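# Store two batteries in chest drawers, then close all

## Task

Place the nine-volt battery inside the chest's middle-row left drawer and the AAA battery inside the top-row left drawer, with left and right judged while facing the drawer fronts. Every other battery and the eraser must stay on the table. A drawer pulled out too far leaves the chest entirely. An item may be released at rim height and dropped into its drawer. At the end every drawer must be shut.

## Robot and tools

Robot: two arms, left_arm and right_arm, each ending in an identical five-finger right hand, so hand sides and numbers mean the same on both. The arm bases sit at about (-0.002, +0.542, 0) m for left_arm and (+0.087, -0.686, 0) m for right_arm in the scene frame.

Frames: the scene frame has its origin at table-top height between the arms, +z up, +x out over the table, and left_arm on +y (not necessarily the left of an image). Each arm's reported hand pose, velocities and commanded offsets use that arm's own base axes. The hand point lies 0.05 m in front of the palm and 0.15 m out from the wrist flange; its +z runs along straight fingers, +y out of the palm, +x across the palm away from the thumb. Straight fingertips reach 0.06-0.07 m past it. A wrist bracket on the little-finger side can strike things, and with fingers level the wrist can hang well below the hand point.

execute_actions(actions, cameras): actions is a list of actions; each action is up to 15 rows, one per 1/30 s step, the last row held if fewer. Every row is one flat list of 28 numbers in [-1, 1] covering both arms: left_arm dx, dy, dz, rx, ry, rz; left hand thumb_turn, thumb_bend, index, middle, ring, little, force_limit, speed; then the same 14 for right_arm. dx..rz are an offset (not a pose) from that arm's Hand target as it stood when the action began, in the arm's base axes; every row counts from that same start, and 1.0 equals 0.6 m or 180 degrees; rx, ry, rz form one rotation vector turning about the Hand target's position. Six zeros re-request the current Hand target. Hand motor numbers are absolute targets: -1 open/straight, +1 closed (thumb_turn +1 puts the thumb opposite the fingers). force_limit maps -1..+1 to about 0..10 N at the fingertip (15 N for the two thumb motors); speed rises from near zero at -1 to full at +0.48 and above. No hand number means "unchanged": repeat the last sent eight. Use speed about -0.94 or lower for a gentle grip. An opposed thumb and fingers hold things roughly 0.035-0.065 m thick. cameras: names such as cam_high, cam_low, cam_left_wrist, cam_right_wrist, or ["all"]; images come when actions is empty or cameras asks.

move(target, speed, blend, stop_force, zero, blocking, cameras): drives each hand point in a straight line. target is one 28-number row as above, or up to 15 such rows; all pose parts are offsets from the Hand targets at the move's start, never from the previous row. speed is m/s per arm path, 0.002-3.2, default 0.25 (turn rate up to twice that in rad/s), one value or one per target. blend, in metres, rounds corners of a list; 0 stops at each. stop_force, 4-120 N, ends an arm's path when its wrist sensor feels that much push against its motion; it is unreliable for light or sliding objects and while the hand turns, and should be omitted when backing off a contact. zero (only with stop_force) re-zeroes the sensor first (default true). blocking=false returns early and cannot be combined with stop_force. Hand numbers in a list should be the same on every row.

wait(seconds 0-10) lets the scene run; stop() brakes a running move; zoom_image(camera, region [x0, y0, x1, y1] in image pixels, at most 504 by 504) magnifies the latest image of cam_high, cam_low, cam_left_wrist or cam_right_wrist; show_instructions() displays the reference pages; zero_wrist_force(arm) zeroes that arm's wrist sensor; finished_scene(scene) ends the current scene irreversibly, scene being its number.

Results: per arm, end_effector_position (m) and end_effector_quat_wxyz in base axes, velocities, Hand target (the commanded pose after clipping, from which next offsets count), Joint positions and torques, Wrist force/torque along the hand's own axes plus the peak since last shown, and per motor hand_measured, hand_stopped_by (moving, target, force, stalled, fault) and hand_load_n (positive when the finger is pushed open; a lost grip shows as load near 0). A move adds a "move:" line such as done, off_target, moving, held or fault, and limits like paced or held. The hand often settles short of the Hand target; send the missing distance as a new offset. Orientation changes are clipped to 32 degrees per step.

Cautions: arms are stiff, so a target even slightly beyond a solid surface, or a hard or fast contact, can trigger a fault stop (about 150 N net force or a joint torque limit) that freezes that arm for 10 s. Keep the arms from bumping or pinching each other. Avoid paths that pass near an arm's own base. Don't drop items from height, release moving items, slam drawers, or let anything leave the table. Don't overload fingers by pulling or twisting hard. Pull drawers gently and not so far that they come out. Holding loads or straining toward unreachable poses heats motors; at 85 °C the arm locks for 30-60 s.

Each tool is called as name(argument=value, ...) on one line, values as JSON.

Reference images:

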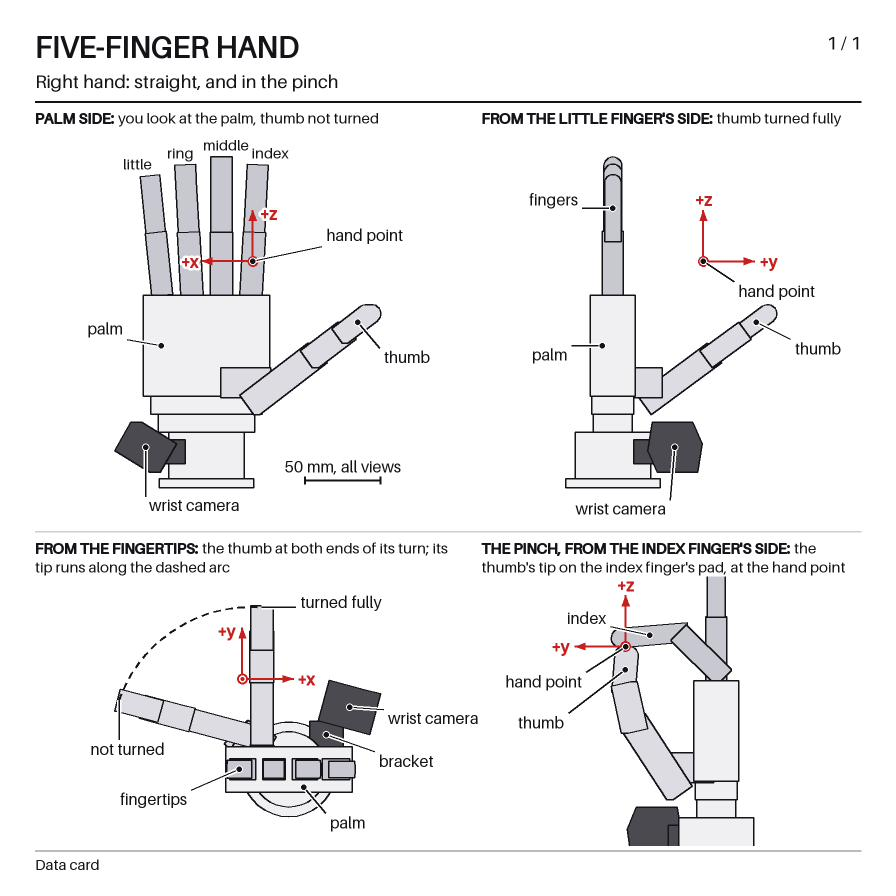

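## Session

execute_actions(actions=[], cameras=["all"])

Scene clock: 0.00 s.
left_arm: end_effector_position=(+0.6365, -0.7671, +0.2826) hand_measured=(-1.000, -1.000, -1.000, -1.000, -1.000, -1.000) hand_load_n=(+0.0, +0.5, +0.0, +0.0, +0.5, +0.0) hand_stopped_by=(target, target, target, target, target, target) hand_force_limit=0.00 hand_speed=-0.80 end_effector_quat_wxyz=(+0.000, +0.316, +0.945, +0.082) | right_arm: end_effector_position=(+0.4396, -0.0147, +0.3452) hand_measured=(-1.000, -1.000, -1.000, -1.000, -1.000, -1.000) hand_load_n=(+0.0, +0.0, +0.0, +0.0, +0.0, +0.0) hand_stopped_by=(target, target, target, target, target, target) hand_force_limit=0.00 hand_speed=-0.80 end_effector_quat_wxyz=(-0.375, +0.796, -0.065, +0.471)
Joint positions: left_arm=[-1.153 -0.477 0.369 1.801 1.46 -2.086] | right_arm=[-1.241 -1.81 2.529 1.588 0.38 -0.019]
Joint velocities: within noise
Joint torques (N m): no reading
Motor temperatures (°C): left_arm=[35 36 37 39 43 40] | right_arm=[34 35 34 40 42 38]
Wrist force (N): no reading
Wrist torque (N m): no reading
Wrist force, peak (N): no reading
Hand target: left_arm +0.6365, -0.7671, +0.2826; +0.000, +0.316, +0.945, +0.082 | right_arm +0.4396, -0.0147, +0.3452; -0.375, +0.796, -0.065, +0.471

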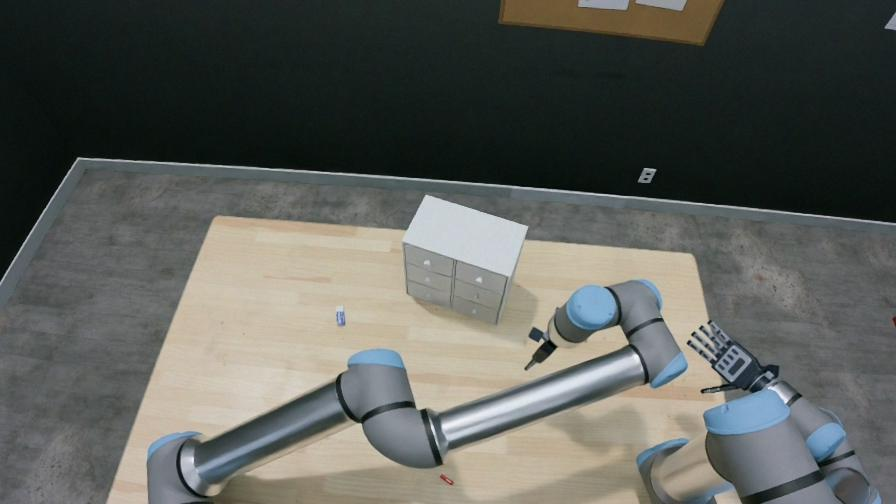

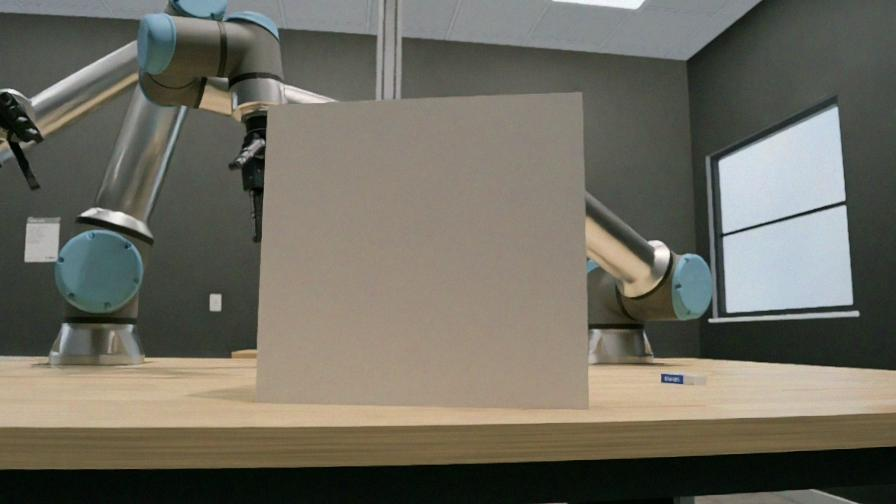

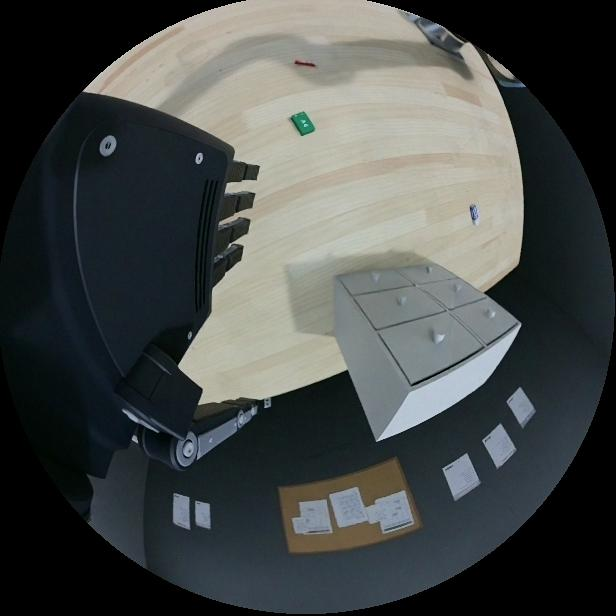

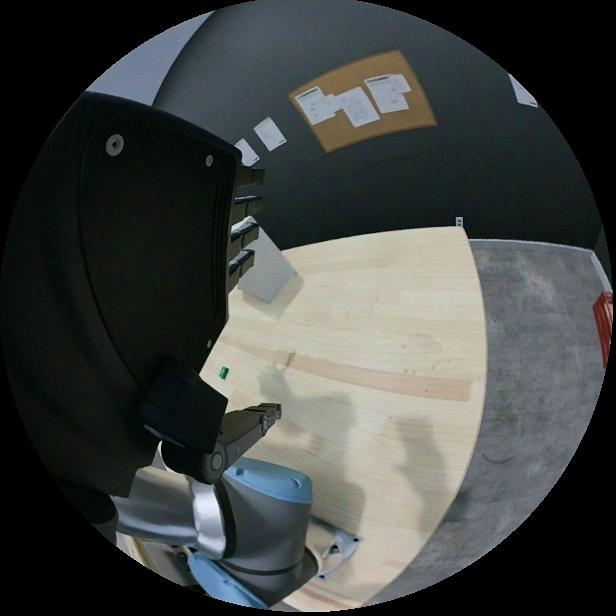

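zoom_image(camera="cam_left_wrist", region=[320, 240, 540, 450])

zoom_image(camera="cam_high", region=[380, 180, 560, 340])

zoom_image(camera="cam_left_wrist", region=[260, 30, 500, 240])

Scaled by 2.291 from the camera's 616x616 image, which has a finer 880x880 frame.

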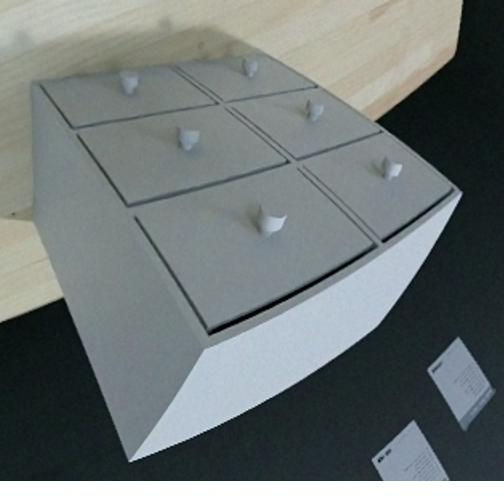

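Scaled by 2.800 from the camera's 896x504 image, which has a finer 1280x720 frame.

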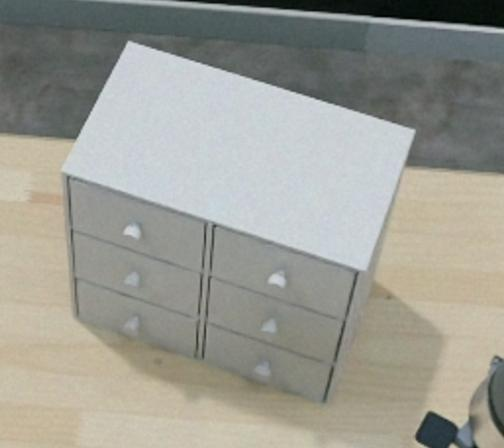

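Scaled by 2.100 from the camera's 616x616 image, which has a finer 880x880 frame.

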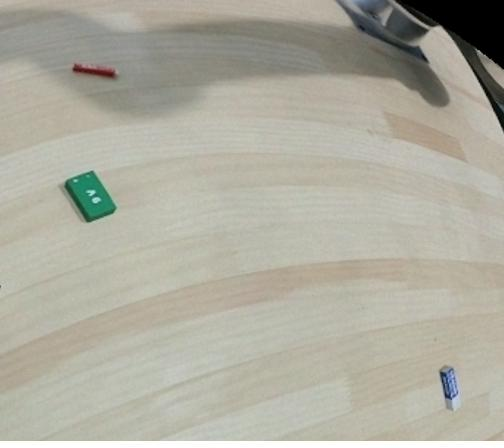

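execute_actions(actions=[[[0,0,0,0,0,0,1,-1,0,0,-1,-1,0,0,0,0,0,0,0,0,-1,-1,-1,-1,-1,-1,0,-0.8]],[[0,0,0,0,0,0,1,-1,0,0,-1,-1,0,0,0,0,0,0,0,0,-1,-1,-1,-1,-1,-1,0,-0.8]],[[0,0,0,0,0,0,1,-1,0,0,-1,-1,0,0,0,0,0,0,0,0,-1,-1,-1,-1,-1,-1,0,-0.8]]], cameras=["cam_left_wrist"])

Scene clock: 205.07 s.
left_arm: end_effector_position=(+0.6365, -0.7671, +0.2826) hand_measured=(+1.000, -1.000, +0.000, +0.000, -1.000, -1.000) hand_load_n=(+0.0, +0.0, +0.0, +0.0, +0.0, +0.0) hand_stopped_by=(target, target, target, target, target, target) hand_force_limit=0.00 hand_speed=0.00 end_effector_quat_wxyz=(+0.000, +0.316, +0.945, +0.082) | right_arm: end_effector_position=(+0.4396, -0.0147, +0.3452) hand_measured=(-1.000, -1.000, -1.000, -1.000, -1.000, -1.000) hand_load_n=(+0.0, +0.0, +0.0, +0.0, +0.0, +0.0) hand_stopped_by=(target, target, target, target, target, target) hand_force_limit=0.00 hand_speed=-0.80 end_effector_quat_wxyz=(-0.375, +0.796, -0.065, +0.471)
Joint positions: left_arm=[-1.153 -0.477 0.369 1.801 1.46 -2.086] | right_arm=[-1.241 -1.81 2.529 1.588 0.38 -0.019]
Joint torques (N m): left_arm=[-2.32 -115.03 -41.39 4.67 -0.01 -0.18] | right_arm=[-0.94 -9.71 -26.84 3.79 -1.11 0.17]
Wrist force (N): left_arm=[-0.2 -0.2 -0.1] | right_arm=[-0.4 -0.1 0.3]
Wrist torque (N m): left_arm=[-0.01 0.03 -0.02] | right_arm=[-0.02 0.06 -0.02]
Wrist force, peak (N): left_arm=[-0.5 0.5 0.0] | right_arm=[-0.5 0.2 -0.3]
Hand target: left_arm +0.6365, -0.7671, +0.2826; +0.000, +0.316, +0.945, +0.082 | right_arm +0.4396, -0.0147, +0.3452; -0.375, +0.796, -0.065, +0.471
Off the commanded pose: left_arm 0.000 m, 0 deg | right_arm 0.000 m, 0 deg.
Step readings (end_effector_position of left_arm | right_arm):
0: (+0.6365, -0.7671, +0.2826) | (+0.4396, -0.0147, +0.3452)
1: (+0.6365, -0.7671, +0.2826) | (+0.4396, -0.0147, +0.3452)
2: (+0.6365, -0.7671, +0.2826) | (+0.4396, -0.0147, +0.3452)
4: (+0.6365, -0.7671, +0.2826) | (+0.4396, -0.0147, +0.3452)
8: (+0.6365, -0.7671, +0.2826) | (+0.4396, -0.0147, +0.3452)
15: (+0.6365, -0.7671, +0.2826) | (+0.4396, -0.0147, +0.3452)
16: (+0.6365, -0.7671, +0.2826) | (+0.4396, -0.0147, +0.3452)
17: (+0.6365, -0.7671, +0.2826) | (+0.4396, -0.0147, +0.3452)
19: (+0.6365, -0.7671, +0.2826) | (+0.4396, -0.0147, +0.3452)
23: (+0.6365, -0.7671, +0.2826) | (+0.4396, -0.0147, +0.3452)
30: (+0.6365, -0.7671, +0.2826) | (+0.4396, -0.0147, +0.3452)
31: (+0.6365, -0.7671, +0.2826) | (+0.4396, -0.0147, +0.3452)
32: (+0.6365, -0.7671, +0.2826) | (+0.4396, -0.0147, +0.3452)
34: (+0.6365, -0.7671, +0.2826) | (+0.4396, -0.0147, +0.3452)
38: (+0.6365, -0.7671, +0.2826) | (+0.4396, -0.0147, +0.3452)
45: (+0.6365, -0.7671, +0.2826) | (+0.4396, -0.0147, +0.3452)
Images, in order (width x height): cam_left_wrist 616x616.

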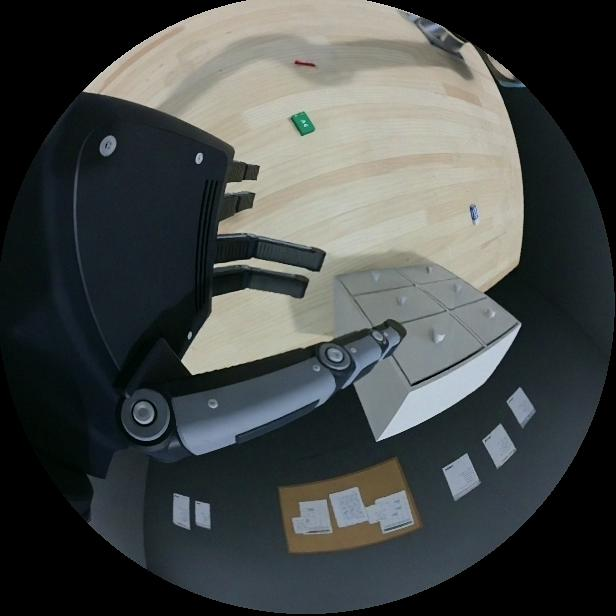

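execute_actions(actions=[[[0,0,0,0,0,0,1,-0.4,0.2,0.2,-1,-1,0,0,0,0,0,0,0,0,-1,-1,-1,-1,-1,-1,0,-0.8]],[[0,0,0,0,0,0,1,-0.4,0.2,0.2,-1,-1,0,0,0,0,0,0,0,0,-1,-1,-1,-1,-1,-1,0,-0.8]]], cameras=["cam_left_wrist"])

zoom_image(camera="cam_left_wrist", region=[200, 200, 420, 420])

Scene clock: 289.83 s.
left_arm: end_effector_position=(+0.6365, -0.7671, +0.2826) hand_measured=(+1.000, -0.400, +0.200, +0.200, -1.000, -1.000) hand_load_n=(+0.0, +0.0, +0.0, +0.0, +0.0, +0.0) hand_stopped_by=(target, target, target, target, target, target) hand_force_limit=0.00 hand_speed=0.00 end_effector_quat_wxyz=(+0.000, +0.316, +0.945, +0.082) | right_arm: end_effector_position=(+0.4396, -0.0147, +0.3452) hand_measured=(-1.000, -1.000, -1.000, -1.000, -1.000, -1.000) hand_load_n=(+0.0, +0.0, +0.0, +0.0, +0.0, +0.0) hand_stopped_by=(target, target, target, target, target, target) hand_force_limit=0.00 hand_speed=-0.80 end_effector_quat_wxyz=(-0.375, +0.796, -0.065, +0.471)
Joint positions: left_arm=[-1.153 -0.477 0.369 1.801 1.46 -2.086] | right_arm=[-1.241 -1.81 2.529 1.588 0.38 -0.019]
Joint torques (N m): left_arm=[-2.01 -116.92 -40.88 4.77 -0.22 0.18] | right_arm=[3.12 -10.06 -28.2 4.16 -0.86 0.16]
Wrist force (N): left_arm=[0.1 0.0 0.5] | right_arm=[-0.1 0.2 -0.2]
Wrist torque (N m): left_arm=[-0.02 -0.03 0.01] | right_arm=[0.05 0.03 0.01]
Wrist force, peak (N): left_arm=[-0.3 0.5 -0.1] | right_arm=[0.0 0.4 0.5]
Hand target: left_arm +0.6365, -0.7671, +0.2826; +0.000, +0.316, +0.945, +0.082 | right_arm +0.4396, -0.0147, +0.3452; -0.375, +0.796, -0.065, +0.471
Off the commanded pose: left_arm 0.000 m, 0 deg | right_arm 0.000 m, 0 deg.
Step readings (end_effector_position of left_arm | right_arm):
0: (+0.6365, -0.7671, +0.2826) | (+0.4396, -0.0147, +0.3452)
1: (+0.6365, -0.7671, +0.2826) | (+0.4396, -0.0147, +0.3452)
2: (+0.6365, -0.7671, +0.2826) | (+0.4396, -0.0147, +0.3452)
4: (+0.6365, -0.7671, +0.2826) | (+0.4396, -0.0147, +0.3452)
8: (+0.6365, -0.7671, +0.2826) | (+0.4396, -0.0147, +0.3452)
15: (+0.6365, -0.7671, +0.2826) | (+0.4396, -0.0147, +0.3452)
16: (+0.6365, -0.7671, +0.2826) | (+0.4396, -0.0147, +0.3452)
17: (+0.6365, -0.7671, +0.2826) | (+0.4396, -0.0147, +0.3452)
19: (+0.6365, -0.7671, +0.2826) | (+0.4396, -0.0147, +0.3452)
23: (+0.6365, -0.7671, +0.2826) | (+0.4396, -0.0147, +0.3452)
30: (+0.6365, -0.7671, +0.2826) | (+0.4396, -0.0147, +0.3452)
Images, in order (width x height): cam_left_wrist 616x616.

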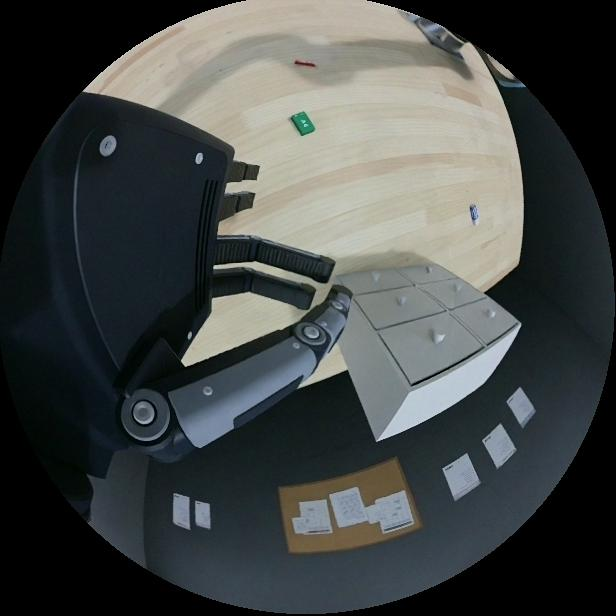

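Scaled by 2.291 from the camera's 616x616 image, which has a finer 880x880 frame.

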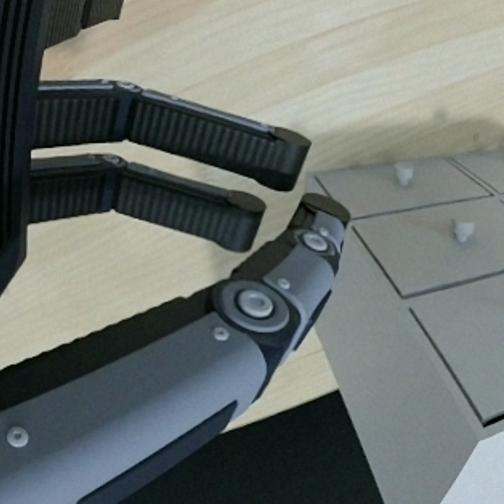

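move(target=[-0.0052,0.5885,-0.1377,-0.0145,-0.0117,-0.3767,1,-0.3,-0.3,-0.3,1,1,0,0,0,0,0,0,0,0,-1,-1,-1,-1,-1,-1,0,-0.8], speed=0.25, cameras=["cam_high","cam_left_wrist"])

Scene clock: 427.63 s.
left_arm: end_effector_position=(+0.6334, -0.4140, +0.2000) hand_measured=(+1.000, -0.300, -0.300, -0.300, +1.000, +1.000) hand_load_n=(+0.0, +0.0, +0.0, +0.0, +0.0, +0.0) hand_stopped_by=(target, target, target, target, target, target) hand_force_limit=0.00 hand_speed=0.00 end_effector_quat_wxyz=(+0.069, +0.788, +0.610, +0.053) | right_arm: end_effector_position=(+0.4396, -0.0147, +0.3452) hand_measured=(-1.000, -1.000, -1.000, -1.000, -1.000, -1.000) hand_load_n=(+0.0, +0.0, +0.0, +0.0, +0.0, +0.0) hand_stopped_by=(target, target, target, target, target, target) hand_force_limit=0.00 hand_speed=-0.80 end_effector_quat_wxyz=(-0.375, +0.796, -0.065, +0.471)
Joint positions: left_arm=[-0.859 -1.168 1.669 0.925 1.472 -0.598] | right_arm=[-1.241 -1.81 2.529 1.588 0.38 -0.019]
Joint torques (N m): left_arm=[-2.07 -57.25 -39.41 5.83 -3.1 2.99] | right_arm=[2.25 -9.73 -26.17 3.35 -1.28 0.38]
Wrist force (N): left_arm=[0.1 -0.3 0.9] | right_arm=[-0.2 -0.1 0.0]
Wrist torque (N m): left_arm=[-0.08 -0.04 0.18] | right_arm=[0.00 0.03 -0.01]
Wrist force, peak (N): left_arm=[1.8 -0.6 1.0] | right_arm=[0.0 0.6 -0.1]
Hand target: left_arm +0.6334, -0.4140, +0.1999; +0.069, +0.788, +0.610, +0.053 | right_arm +0.4396, -0.0147, +0.3452; -0.375, +0.796, -0.065, +0.471
Off the commanded pose: left_arm 0.000 m, 0 deg | right_arm 0.000 m, 0 deg.
move: done
camera_calibration:
cam_left_wrist: T_world_to_cam=[[0.984785, 0.0531545, 0.16545, -0.63873], [-0.0498687, -0.825589, 0.562064, -0.427378], [0.16647, -0.561763, -0.810376, -0.062147], [0, 0, 0, 1]] pos_world=[0.618045, -0.353799, 0.29553]
Images, in order (width x height): cam_high 896x504, cam_left_wrist 616x616.

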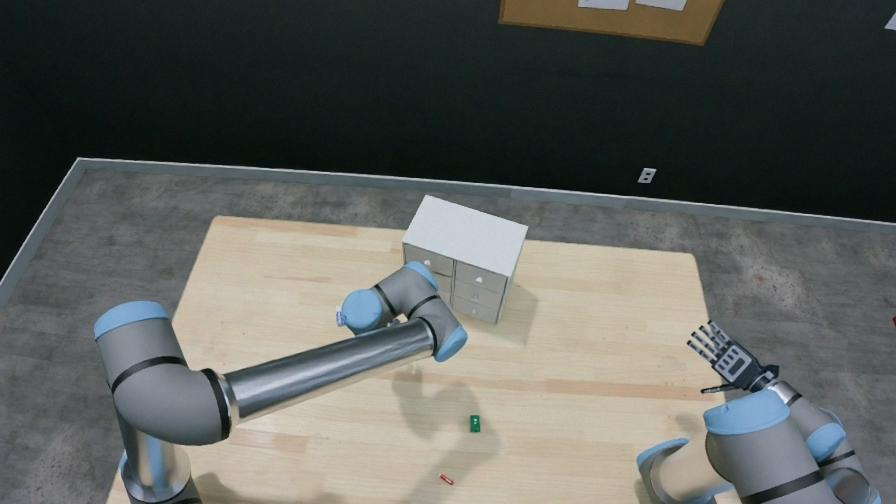

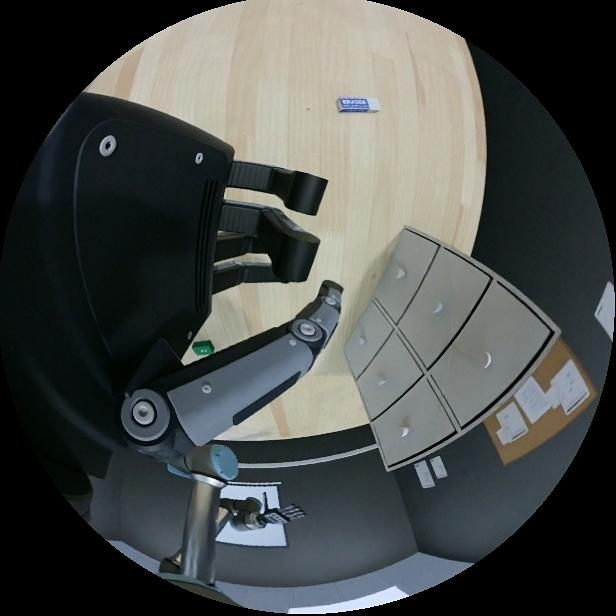

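zoom_image(camera="cam_left_wrist", region=[340, 210, 580, 450])

zoom_image(camera="cam_high", region=[420, 390, 520, 500])

Scaled by 2.100 from the camera's 616x616 image, which has a finer 880x880 frame.

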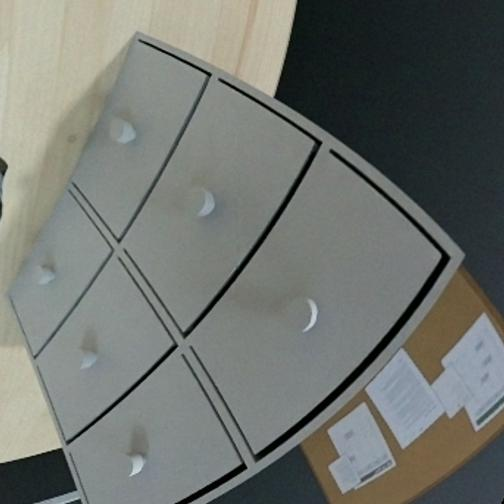

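Scaled by 4.582 from the camera's 896x504 image, which has a finer 1280x720 frame.

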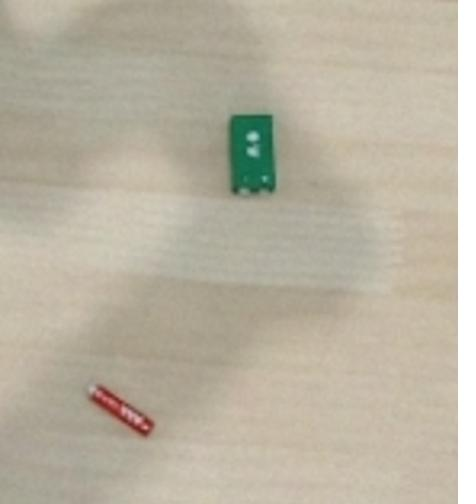

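move(target=[0.2432,-0.0775,-0.0592,0,0,0,1,-0.3,-0.3,-0.3,1,1,0,0,0,0,0,0,0,0,-1,-1,-1,-1,-1,-1,0,-0.8], speed=0.15, cameras=["cam_left_wrist"])

zoom_image(camera="cam_left_wrist", region=[200, 180, 440, 420])

Scene clock: 479.93 s.
left_arm: end_effector_position=(+0.7793, -0.4604, +0.1644) hand_measured=(+1.000, -0.300, -0.300, -0.300, +1.000, +1.000) hand_load_n=(+0.0, +0.0, +0.0, +0.0, +0.0, +0.0) hand_stopped_by=(target, target, target, target, target, target) hand_force_limit=0.00 hand_speed=0.00 end_effector_quat_wxyz=(+0.069, +0.788, +0.610, +0.053) | right_arm: end_effector_position=(+0.4396, -0.0147, +0.3452) hand_measured=(-1.000, -1.000, -1.000, -1.000, -1.000, -1.000) hand_load_n=(+0.0, +0.0, -0.5, +0.0, +0.0, +0.0) hand_stopped_by=(target, target, target, target, target, target) hand_force_limit=0.00 hand_speed=-0.80 end_effector_quat_wxyz=(-0.375, +0.796, -0.065, +0.471)
Joint positions: left_arm=[-0.754 -0.918 1.337 0.999 1.488 -0.494] | right_arm=[-1.241 -1.81 2.529 1.588 0.38 -0.019]
Joint torques (N m): left_arm=[-18.44 -79.64 -41.68 1.23 -0.6 -2.79] | right_arm=[1.47 -11.23 -28.29 3.76 -1.3 0.18]
Wrist force (N): left_arm=[0.3 -0.4 0.1] | right_arm=[0.0 0.0 0.2]
Wrist torque (N m): left_arm=[-0.05 -0.05 0.04] | right_arm=[0.00 0.00 0.00]
Wrist force, peak (N): left_arm=[0.3 -1.9 -0.3] | right_arm=[-0.5 0.3 -0.2]
Hand target: left_arm +0.7793, -0.4605, +0.1644; +0.069, +0.788, +0.610, +0.053 | right_arm +0.4396, -0.0147, +0.3452; -0.375, +0.796, -0.065, +0.471
Off the commanded pose: left_arm 0.000 m, 0 deg | right_arm 0.000 m, 0 deg.
move: done
camera_calibration:
cam_left_wrist: T_world_to_cam=[[0.984821, 0.0530143, 0.165279, -0.774099], [-0.0498552, -0.825694, 0.561911, -0.43833], [0.166259, -0.561622, -0.810517, -0.14104], [0, 0, 0, 1]] pos_world=[0.763945, -0.400099, 0.25993]
Images, in order (width x height): cam_left_wrist 616x616.

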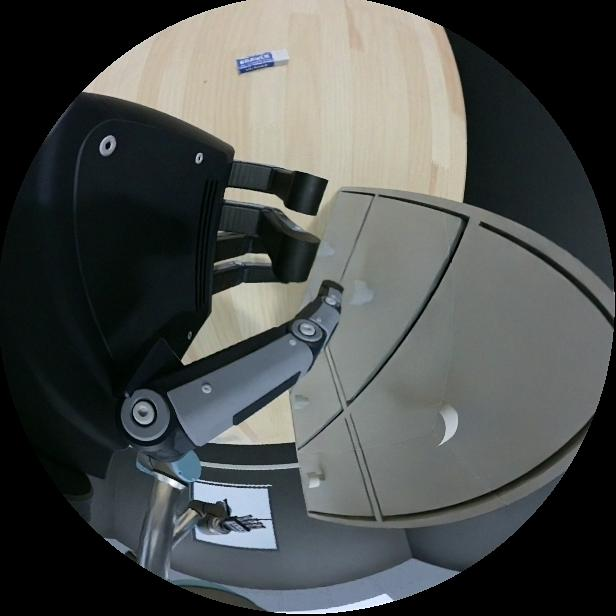

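Scaled by 2.100 from the camera's 616x616 image, which has a finer 880x880 frame.

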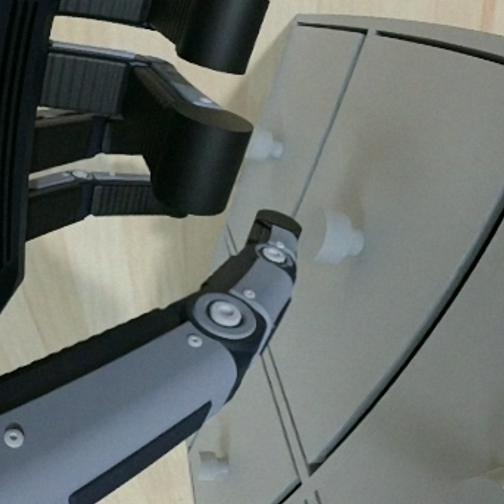

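move(target=[[0,0,0,0,0,0,1,-0.1,-0.3,-0.3,1,1,-0.2,0,0,0,0,0,0,0,-1,-1,-1,-1,-1,-1,0,-0.8],[0.0527,-0.0095,0.0133,0,0,0,1,-0.1,-0.3,-0.3,1,1,-0.2,0,0,0,0,0,0,0,-1,-1,-1,-1,-1,-1,0,-0.8]], speed=0.05, cameras=["cam_left_wrist"])

zoom_image(camera="cam_left_wrist", region=[220, 180, 420, 380])

Scene clock: 527.80 s.
left_arm: end_effector_position=(+0.8110, -0.4661, +0.1723) hand_measured=(+1.000, -0.100, -0.300, -0.300, +1.000, +1.000) hand_load_n=(+0.0, +0.0, +0.0, +0.0, +0.0, +0.0) hand_stopped_by=(target, target, target, target, target, target) hand_force_limit=-0.20 hand_speed=0.00 end_effector_quat_wxyz=(+0.069, +0.788, +0.610, +0.053) end_effector_velocity=(-0.001, +0.001, -0.001) end_effector_angular_velocity=(+0.001, +0.000, +0.001) | right_arm: end_effector_position=(+0.4396, -0.0147, +0.3452) hand_measured=(-1.000, -1.000, -1.000, -1.000, -1.000, -1.000) hand_load_n=(-0.5, +0.0, +0.0, +0.0, +0.0, +0.0) hand_stopped_by=(target, target, target, target, target, target) hand_force_limit=0.00 hand_speed=-0.80 end_effector_quat_wxyz=(-0.375, +0.796, -0.065, +0.471)
Joint positions: left_arm=[-0.732 -0.875 1.247 1.044 1.491 -0.472] | right_arm=[-1.241 -1.81 2.529 1.588 0.38 -0.019]
Joint velocities: left_arm=[0 -0.002 0.005 -0.002 -0.001 -0.001] | right_arm=[within noise]
Joint torques (N m): left_arm=[-19.03 -103.59 -27.68 1.03 2.01 -2.43] | right_arm=[2.24 -11.37 -27.25 3.64 -1.14 0.44]
Wrist force (N): left_arm=[0.1 -0.3 -0.1] | right_arm=[-0.4 0.0 0.1]
Wrist torque (N m): left_arm=[0.02 -0.01 -0.10] | right_arm=[0.00 0.06 -0.02]
Wrist force, peak (N): left_arm=[0.0 -1.0 0.3] | right_arm=[-0.5 0.1 0.2]
Hand target: left_arm +0.8109, -0.4662, +0.1724; +0.069, +0.788, +0.610, +0.053 | right_arm +0.4396, -0.0147, +0.3452; -0.375, +0.796, -0.065, +0.471
Off the commanded pose: left_arm 0.000 m, 0 deg | right_arm 0.000 m, 0 deg.
move: done
camera_calibration:
cam_left_wrist: T_world_to_cam=[[0.984814, 0.0529179, 0.16535, -0.806467], [-0.0499598, -0.825746, 0.561826, -0.445888], [0.166268, -0.561555, -0.810562, -0.143149], [0, 0, 0, 1]] pos_world=[0.795744, -0.405899, 0.267829]
Images, in order (width x height): cam_left_wrist 616x616.

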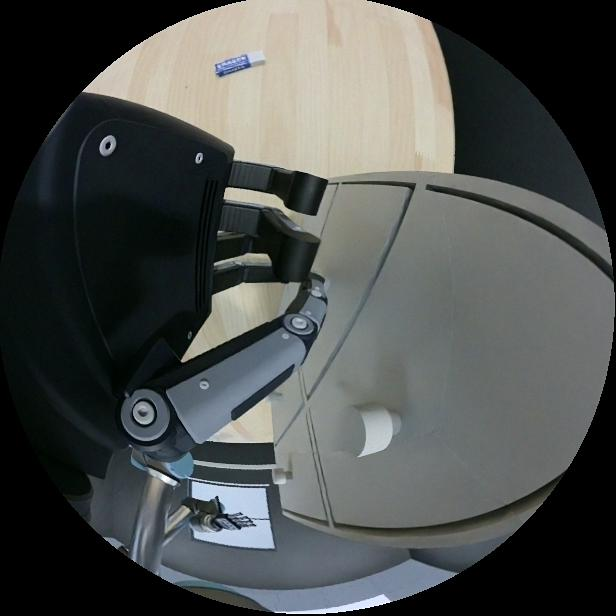

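Scaled by 2.520 from the camera's 616x616 image, which has a finer 880x880 frame.

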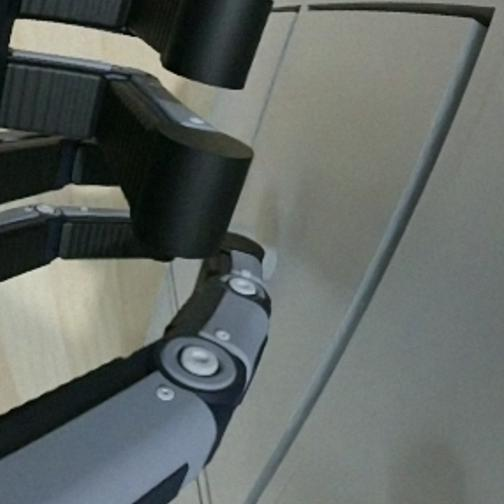

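move(target=[0,0,0,0,0,0,1,-0.1,0.3,0.3,1,1,-0.4,-0.92,0,0,0,0,0,0,-1,-1,-1,-1,-1,-1,0,-0.8], speed=0.05, cameras=["cam_left_wrist"])

zoom_image(camera="cam_left_wrist", region=[220, 180, 420, 380])

Scene clock: 543.27 s.
left_arm: end_effector_position=(+0.8109, -0.4662, +0.1724) hand_measured=(+1.000, -0.100, -0.122, +0.236, +1.000, +1.000) hand_load_n=(+0.0, +0.5, +4.5, +3.5, +0.5, +0.0) hand_stopped_by=(target, target, force, force, target, target) hand_force_limit=-0.40 hand_speed=-0.92 end_effector_quat_wxyz=(+0.069, +0.788, +0.610, +0.053) | right_arm: end_effector_position=(+0.4396, -0.0147, +0.3452) hand_measured=(-1.000, -1.000, -1.000, -1.000, -1.000, -1.000) hand_load_n=(+0.0, +0.0, +0.0, +0.0, +0.0, +0.0) hand_stopped_by=(target, target, target, target, target, target) hand_force_limit=0.00 hand_speed=-0.80 end_effector_quat_wxyz=(-0.375, +0.796, -0.065, +0.471)
Joint positions: left_arm=[-0.732 -0.875 1.247 1.044 1.491 -0.472] | right_arm=[-1.241 -1.81 2.529 1.588 0.38 -0.019]
Joint torques (N m): left_arm=[-12.42 -106.38 -50.79 1.33 -1.97 -2.59] | right_arm=[0.3 -10.75 -28.23 3.65 -1.22 0.32]
Wrist force (N): left_arm=[0.1 -4.2 0.9] | right_arm=[-0.1 0.0 0.2]
Wrist torque (N m): left_arm=[0.16 -0.04 -0.06] | right_arm=[-0.01 0.03 -0.01]
Wrist force, peak (N): left_arm=[0.0 -4.7 1.0] | right_arm=[-0.5 0.3 -0.2]
Hand target: left_arm +0.8109, -0.4662, +0.1724; +0.069, +0.788, +0.610, +0.053 | right_arm +0.4396, -0.0147, +0.3452; -0.375, +0.796, -0.065, +0.471
Off the commanded pose: left_arm 0.000 m, 0 deg | right_arm 0.000 m, 0 deg.
move: done
camera_calibration:
cam_left_wrist: T_world_to_cam=[[0.984797, 0.0529975, 0.165427, -0.806256], [-0.0499605, -0.82567, 0.561937, -0.446035], [0.166369, -0.561659, -0.810469, -0.143238], [0, 0, 0, 1]] pos_world=[0.795544, -0.405999, 0.267929]
Images, in order (width x height): cam_left_wrist 616x616.

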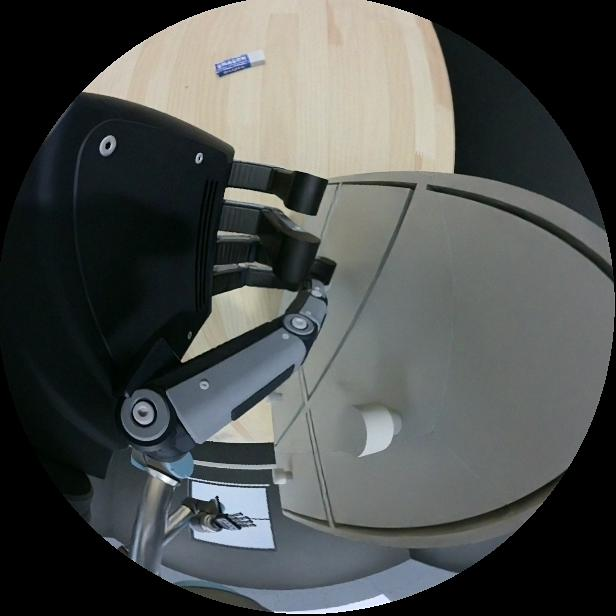

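Scaled by 2.520 from the camera's 616x616 image, which has a finer 880x880 frame.

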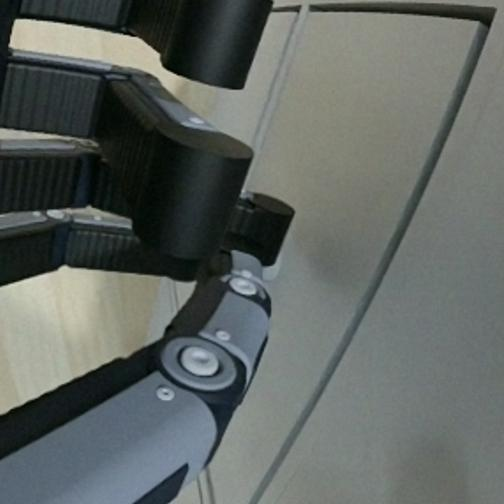

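move(target=[0,0,0,0,0,0,1,0.2,0.3,0.3,1,1,-0.4,-0.92,0,0,0,0,0,0,-1,-1,-1,-1,-1,-1,0,-0.8], speed=0.05, cameras=["cam_left_wrist"])

zoom_image(camera="cam_left_wrist", region=[220, 180, 420, 380])

Scene clock: 557.87 s.
left_arm: end_effector_position=(+0.8109, -0.4662, +0.1724) hand_measured=(+1.000, -0.088, -0.122, +0.236, +1.000, +1.000) hand_load_n=(+0.5, +4.5, +4.5, +4.5, +0.0, +0.0) hand_stopped_by=(target, force, force, force, target, target) hand_force_limit=-0.40 hand_speed=-0.92 end_effector_quat_wxyz=(+0.069, +0.788, +0.610, +0.053) | right_arm: end_effector_position=(+0.4396, -0.0147, +0.3452) hand_measured=(-1.000, -1.000, -1.000, -1.000, -1.000, -1.000) hand_load_n=(+0.0, +0.0, +0.0, +0.0, +0.0, +0.0) hand_stopped_by=(target, target, target, target, target, target) hand_force_limit=0.00 hand_speed=-0.80 end_effector_quat_wxyz=(-0.375, +0.796, -0.065, +0.471)
Joint positions: left_arm=[-0.732 -0.875 1.247 1.044 1.491 -0.472] | right_arm=[-1.241 -1.81 2.529 1.588 0.38 -0.019]
Joint torques (N m): left_arm=[0.68 -106.55 -52.02 1.56 -2 -2.7] | right_arm=[-0.48 -13.23 -27.15 3.93 -0.94 0.69]
Wrist force (N): left_arm=[-0.3 -4.1 0.9] | right_arm=[-0.1 0.1 0.3]
Wrist torque (N m): left_arm=[0.19 0.03 -0.07] | right_arm=[0.00 0.01 0.00]
Wrist force, peak (N): left_arm=[-0.2 -4.7 1.2] | right_arm=[-0.6 0.0 -0.1]
Hand target: left_arm +0.8109, -0.4662, +0.1724; +0.069, +0.788, +0.610, +0.053 | right_arm +0.4396, -0.0147, +0.3452; -0.375, +0.796, -0.065, +0.471
Off the commanded pose: left_arm 0.000 m, 0 deg | right_arm 0.000 m, 0 deg.
move: done
camera_calibration:
cam_left_wrist: T_world_to_cam=[[0.984792, 0.0529161, 0.165482, -0.806398], [-0.0500577, -0.825674, 0.561922, -0.44595], [0.166369, -0.56166, -0.810469, -0.143256], [0, 0, 0, 1]] pos_world=[0.795644, -0.405999, 0.267929]
Images, in order (width x height): cam_left_wrist 616x616.

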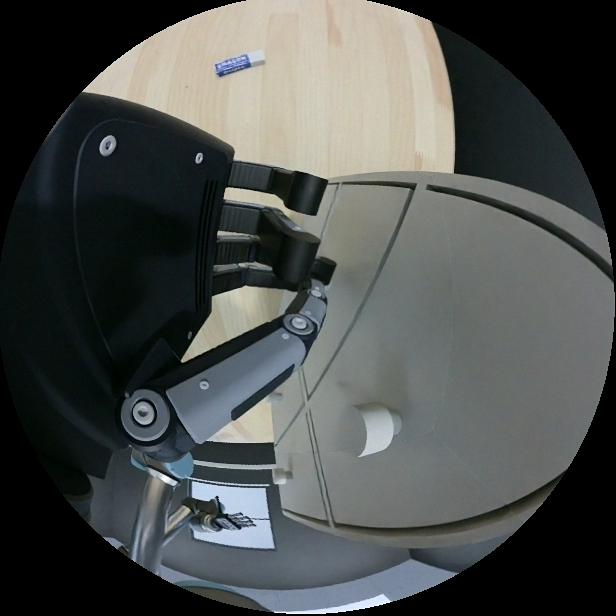

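Scaled by 2.520 from the camera's 616x616 image, which has a finer 880x880 frame.

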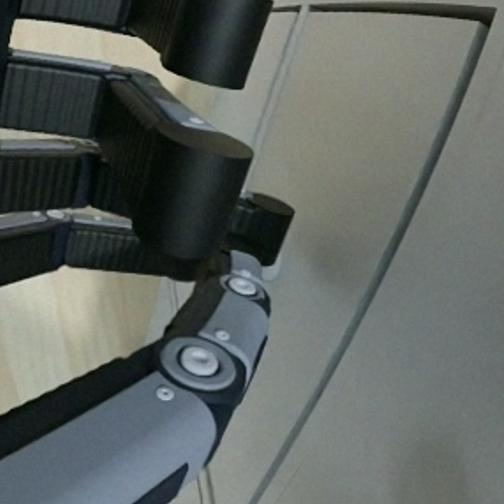

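move(target=[-0.0323,0.0084,0,0,0,0,1,0.2,0.3,0.3,1,1,-0.4,-0.92,0,0,0,0,0,0,-1,-1,-1,-1,-1,-1,0,-0.8], speed=0.04, cameras=["cam_left_wrist"])

Scene clock: 566.50 s.
left_arm: end_effector_position=(+0.7915, -0.4613, +0.1724) hand_measured=(+1.000, -0.088, -0.122, +0.236, +1.000, +1.000) hand_load_n=(+0.5, +4.0, +0.0, +4.5, +0.0, +0.0) hand_stopped_by=(target, force, force, force, target, target) hand_force_limit=-0.40 hand_speed=-0.92 end_effector_quat_wxyz=(+0.069, +0.788, +0.610, +0.053) | right_arm: end_effector_position=(+0.4396, -0.0147, +0.3452) hand_measured=(-1.000, -1.000, -1.000, -1.000, -1.000, -1.000) hand_load_n=(-0.5, +0.0, +0.0, +0.0, -0.5, +0.0) hand_stopped_by=(target, target, target, target, target, target) hand_force_limit=0.00 hand_speed=-0.80 end_effector_quat_wxyz=(-0.375, +0.796, -0.065, +0.471)
Joint positions: left_arm=[-0.744 -0.907 1.301 1.022 1.489 -0.484] | right_arm=[-1.241 -1.81 2.529 1.588 0.38 -0.019]
Joint torques (N m): left_arm=[5.38 -74.85 -51.33 6.62 -2.37 1.61] | right_arm=[0.68 -9.58 -26.66 3.4 -1.26 0.47]
Wrist force (N): left_arm=[0.0 -0.1 0.0] | right_arm=[0.0 0.0 0.1]
Wrist torque (N m): left_arm=[0.02 0.00 0.22] | right_arm=[-0.01 0.01 0.00]
Wrist force, peak (N): left_arm=[-0.1 -4.7 1.1] | right_arm=[-0.7 0.2 -0.1]
Hand target: left_arm +0.7916, -0.4612, +0.1724; +0.069, +0.788, +0.610, +0.053 | right_arm +0.4396, -0.0147, +0.3452; -0.375, +0.796, -0.065, +0.471
Off the commanded pose: left_arm 0.000 m, 0 deg | right_arm 0.000 m, 0 deg.
move: done
camera_calibration:
cam_left_wrist: T_world_to_cam=[[0.984775, 0.0529958, 0.165559, -0.787434], [-0.0500584, -0.825598, 0.562034, -0.442797], [0.16647, -0.561764, -0.810376, -0.137348], [0, 0, 0, 1]] pos_world=[0.776144, -0.400999, 0.267929]
Images, in order (width x height): cam_left_wrist 616x616.

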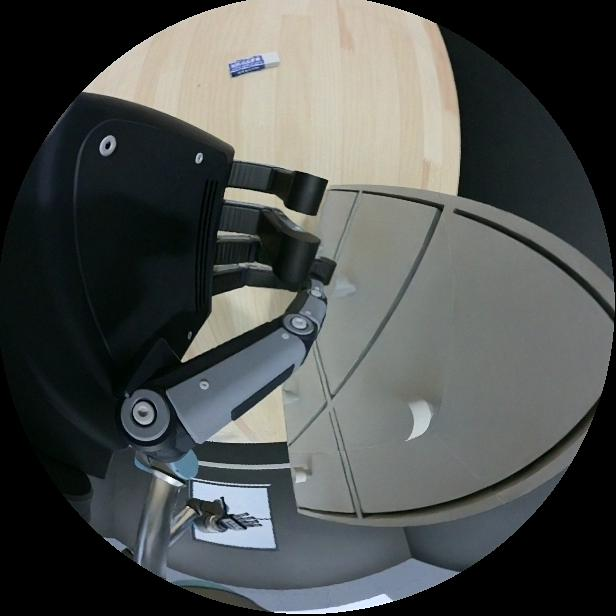

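zoom_image(camera="cam_left_wrist", region=[260, 220, 400, 360])

Scaled by 3.600 from the camera's 616x616 image, which has a finer 880x880 frame.

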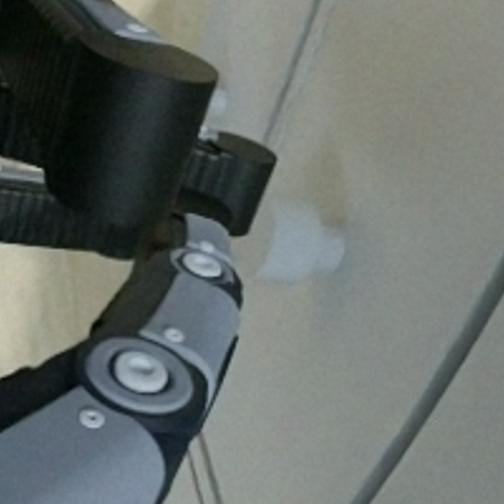

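move(target=[[0,0,0,0,0,0,1,-0.1,-0.26,-0.3,-1,-1,-0.2,-0.3,0,0,0,0,0,0,-1,-1,-1,-1,-1,-1,0,-0.8],[0.0268,-0.0155,0,0,0,0,1,-0.1,-0.26,-0.3,-1,-1,-0.2,-0.3,0,0,0,0,0,0,-1,-1,-1,-1,-1,-1,0,-0.8]], speed=0.05, cameras=["cam_left_wrist"])

zoom_image(camera="cam_left_wrist", region=[220, 200, 400, 380])

Scene clock: 643.87 s.
left_arm: end_effector_position=(+0.8077, -0.4704, +0.1724) hand_measured=(+1.000, -0.100, -0.260, -0.300, -1.000, -1.000) hand_load_n=(+0.0, +0.0, +0.5, +0.0, +0.0, +0.0) hand_stopped_by=(target, target, target, target, target, target) hand_force_limit=-0.20 hand_speed=-0.30 end_effector_quat_wxyz=(+0.069, +0.788, +0.610, +0.053) | right_arm: end_effector_position=(+0.4396, -0.0147, +0.3452) hand_measured=(-1.000, -1.000, -1.000, -1.000, -1.000, -1.000) hand_load_n=(+0.0, +0.0, +0.0, +0.0, +0.0, +0.0) hand_stopped_by=(target, target, target, target, target, target) hand_force_limit=0.00 hand_speed=-0.80 end_effector_quat_wxyz=(-0.375, +0.796, -0.065, +0.471)
Joint positions: left_arm=[-0.739 -0.876 1.249 1.043 1.49 -0.479] | right_arm=[-1.241 -1.81 2.529 1.588 0.38 -0.019]
Joint torques (N m): left_arm=[-2.25 -100.91 -26.04 1.44 2.2 0.39] | right_arm=[-0.36 -11.55 -28.11 3.7 -1.38 0.53]
Wrist force (N): left_arm=[0.2 -0.6 -0.5] | right_arm=[0.1 0.0 0.1]
Wrist torque (N m): left_arm=[-0.01 -0.02 -0.11] | right_arm=[0.01 -0.02 0.01]
Wrist force, peak (N): left_arm=[0.2 -0.9 -0.6] | right_arm=[-0.4 0.6 -0.3]
Hand target: left_arm +0.8076, -0.4705, +0.1724; +0.069, +0.788, +0.610, +0.053 | right_arm +0.4396, -0.0147, +0.3452; -0.375, +0.796, -0.065, +0.471
Off the commanded pose: left_arm 0.000 m, 0 deg | right_arm 0.000 m, 0 deg.
move: done
camera_calibration:
cam_left_wrist: T_world_to_cam=[[0.984814, 0.0529179, 0.16535, -0.802891], [-0.0499598, -0.825746, 0.561826, -0.449608], [0.166268, -0.561555, -0.810562, -0.144998], [0, 0, 0, 1]] pos_world=[0.792344, -0.410199, 0.267829]
Images, in order (width x height): cam_left_wrist 616x616.

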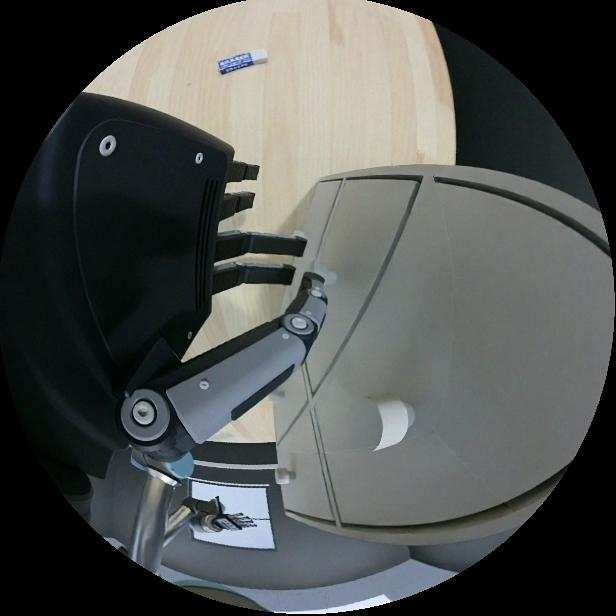

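Scaled by 2.800 from the camera's 616x616 image, which has a finer 880x880 frame.

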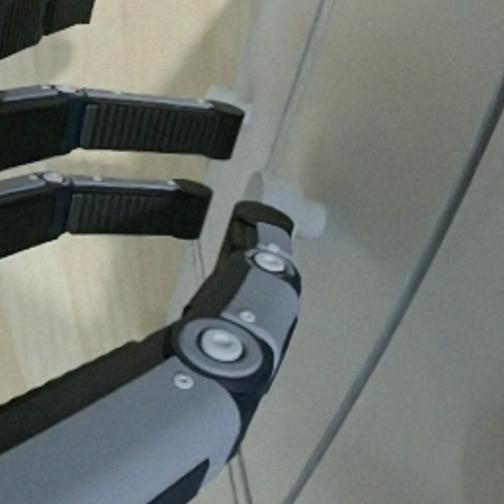

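move(target=[[0.0081,-0.0021,0,0,0,0,1,-0.1,-0.26,-0.3,-1,-1,-0.2,-0.3,0,0,0,0,0,0,-1,-1,-1,-1,-1,-1,0,-0.8],[0.0081,-0.0021,-0.022,0,0,0,1,-0.1,-0.26,-0.3,-1,-1,-0.2,-0.3,0,0,0,0,0,0,-1,-1,-1,-1,-1,-1,0,-0.8]], speed=0.02, stop_force=4, cameras=["cam_left_wrist"])

zoom_image(camera="cam_left_wrist", region=[220, 200, 400, 380])

Scene clock: 663.67 s.
left_arm: end_effector_position=(+0.8125, -0.4717, +0.1594) hand_measured=(+1.000, -0.100, -0.260, -0.300, -1.000, -1.000) hand_load_n=(+0.0, +0.5, +0.0, +0.0, +0.0, +0.0) hand_stopped_by=(target, target, target, target, target, target) hand_force_limit=-0.20 hand_speed=-0.30 end_effector_quat_wxyz=(+0.069, +0.788, +0.610, +0.053) | right_arm: end_effector_position=(+0.4396, -0.0147, +0.3452) hand_measured=(-1.000, -1.000, -1.000, -1.000, -1.000, -1.000) hand_load_n=(+0.0, +0.0, +0.0, +0.0, +0.0, +0.0) hand_stopped_by=(target, target, target, target, target, target) hand_force_limit=0.00 hand_speed=-0.80 end_effector_quat_wxyz=(-0.375, +0.796, -0.065, +0.471)
Joint positions: left_arm=[-0.736 -0.86 1.245 1.031 1.49 -0.476] | right_arm=[-1.241 -1.81 2.529 1.588 0.38 -0.019]
Joint torques (N m): left_arm=[-0.07 -102.76 -46.9 6.46 2.54 -0.37] | right_arm=[-0.87 -12.37 -26.95 3.78 -0.43 0.66]
Wrist force (N): left_arm=[0.2 -1.1 -4.9] | right_arm=[-0.3 -0.1 0.2]
Wrist torque (N m): left_arm=[-0.01 0.03 -0.11] | right_arm=[-0.02 0.04 -0.02]
Wrist force, peak (N): left_arm=[0.0 -1.1 -8.1] | right_arm=[-0.5 0.0 -0.3]
Hand target: left_arm +0.8125, -0.4717, +0.1594; +0.069, +0.788, +0.610, +0.053 | right_arm +0.4396, -0.0147, +0.3452; -0.375, +0.796, -0.065, +0.471
Off the commanded pose: left_arm 0.000 m, 0 deg | right_arm 0.000 m, 0 deg.
move: contact (left_arm)
camera_calibration:
cam_left_wrist: T_world_to_cam=[[0.984797, 0.0529975, 0.165427, -0.805373], [-0.0499605, -0.82567, 0.561937, -0.443135], [0.166369, -0.561659, -0.810469, -0.157211], [0, 0, 0, 1]] pos_world=[0.797144, -0.411499, 0.254829]
Images, in order (width x height): cam_left_wrist 616x616.

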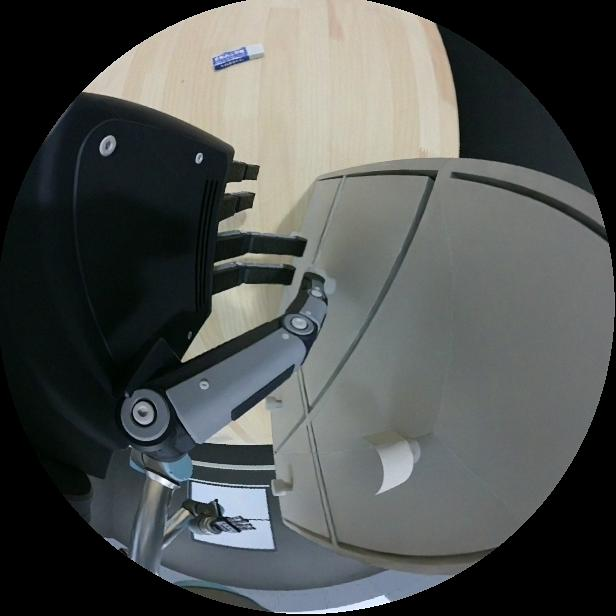

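Scaled by 2.800 from the camera's 616x616 image, which has a finer 880x880 frame.

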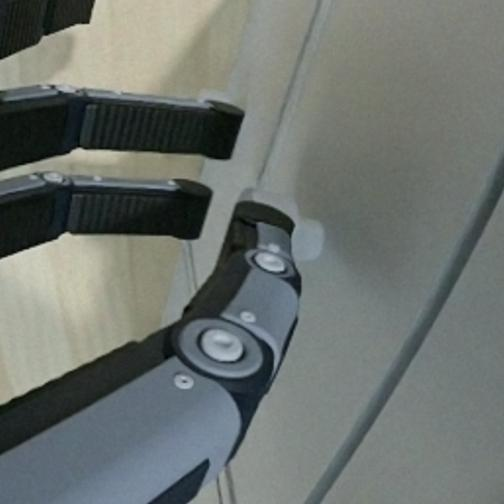

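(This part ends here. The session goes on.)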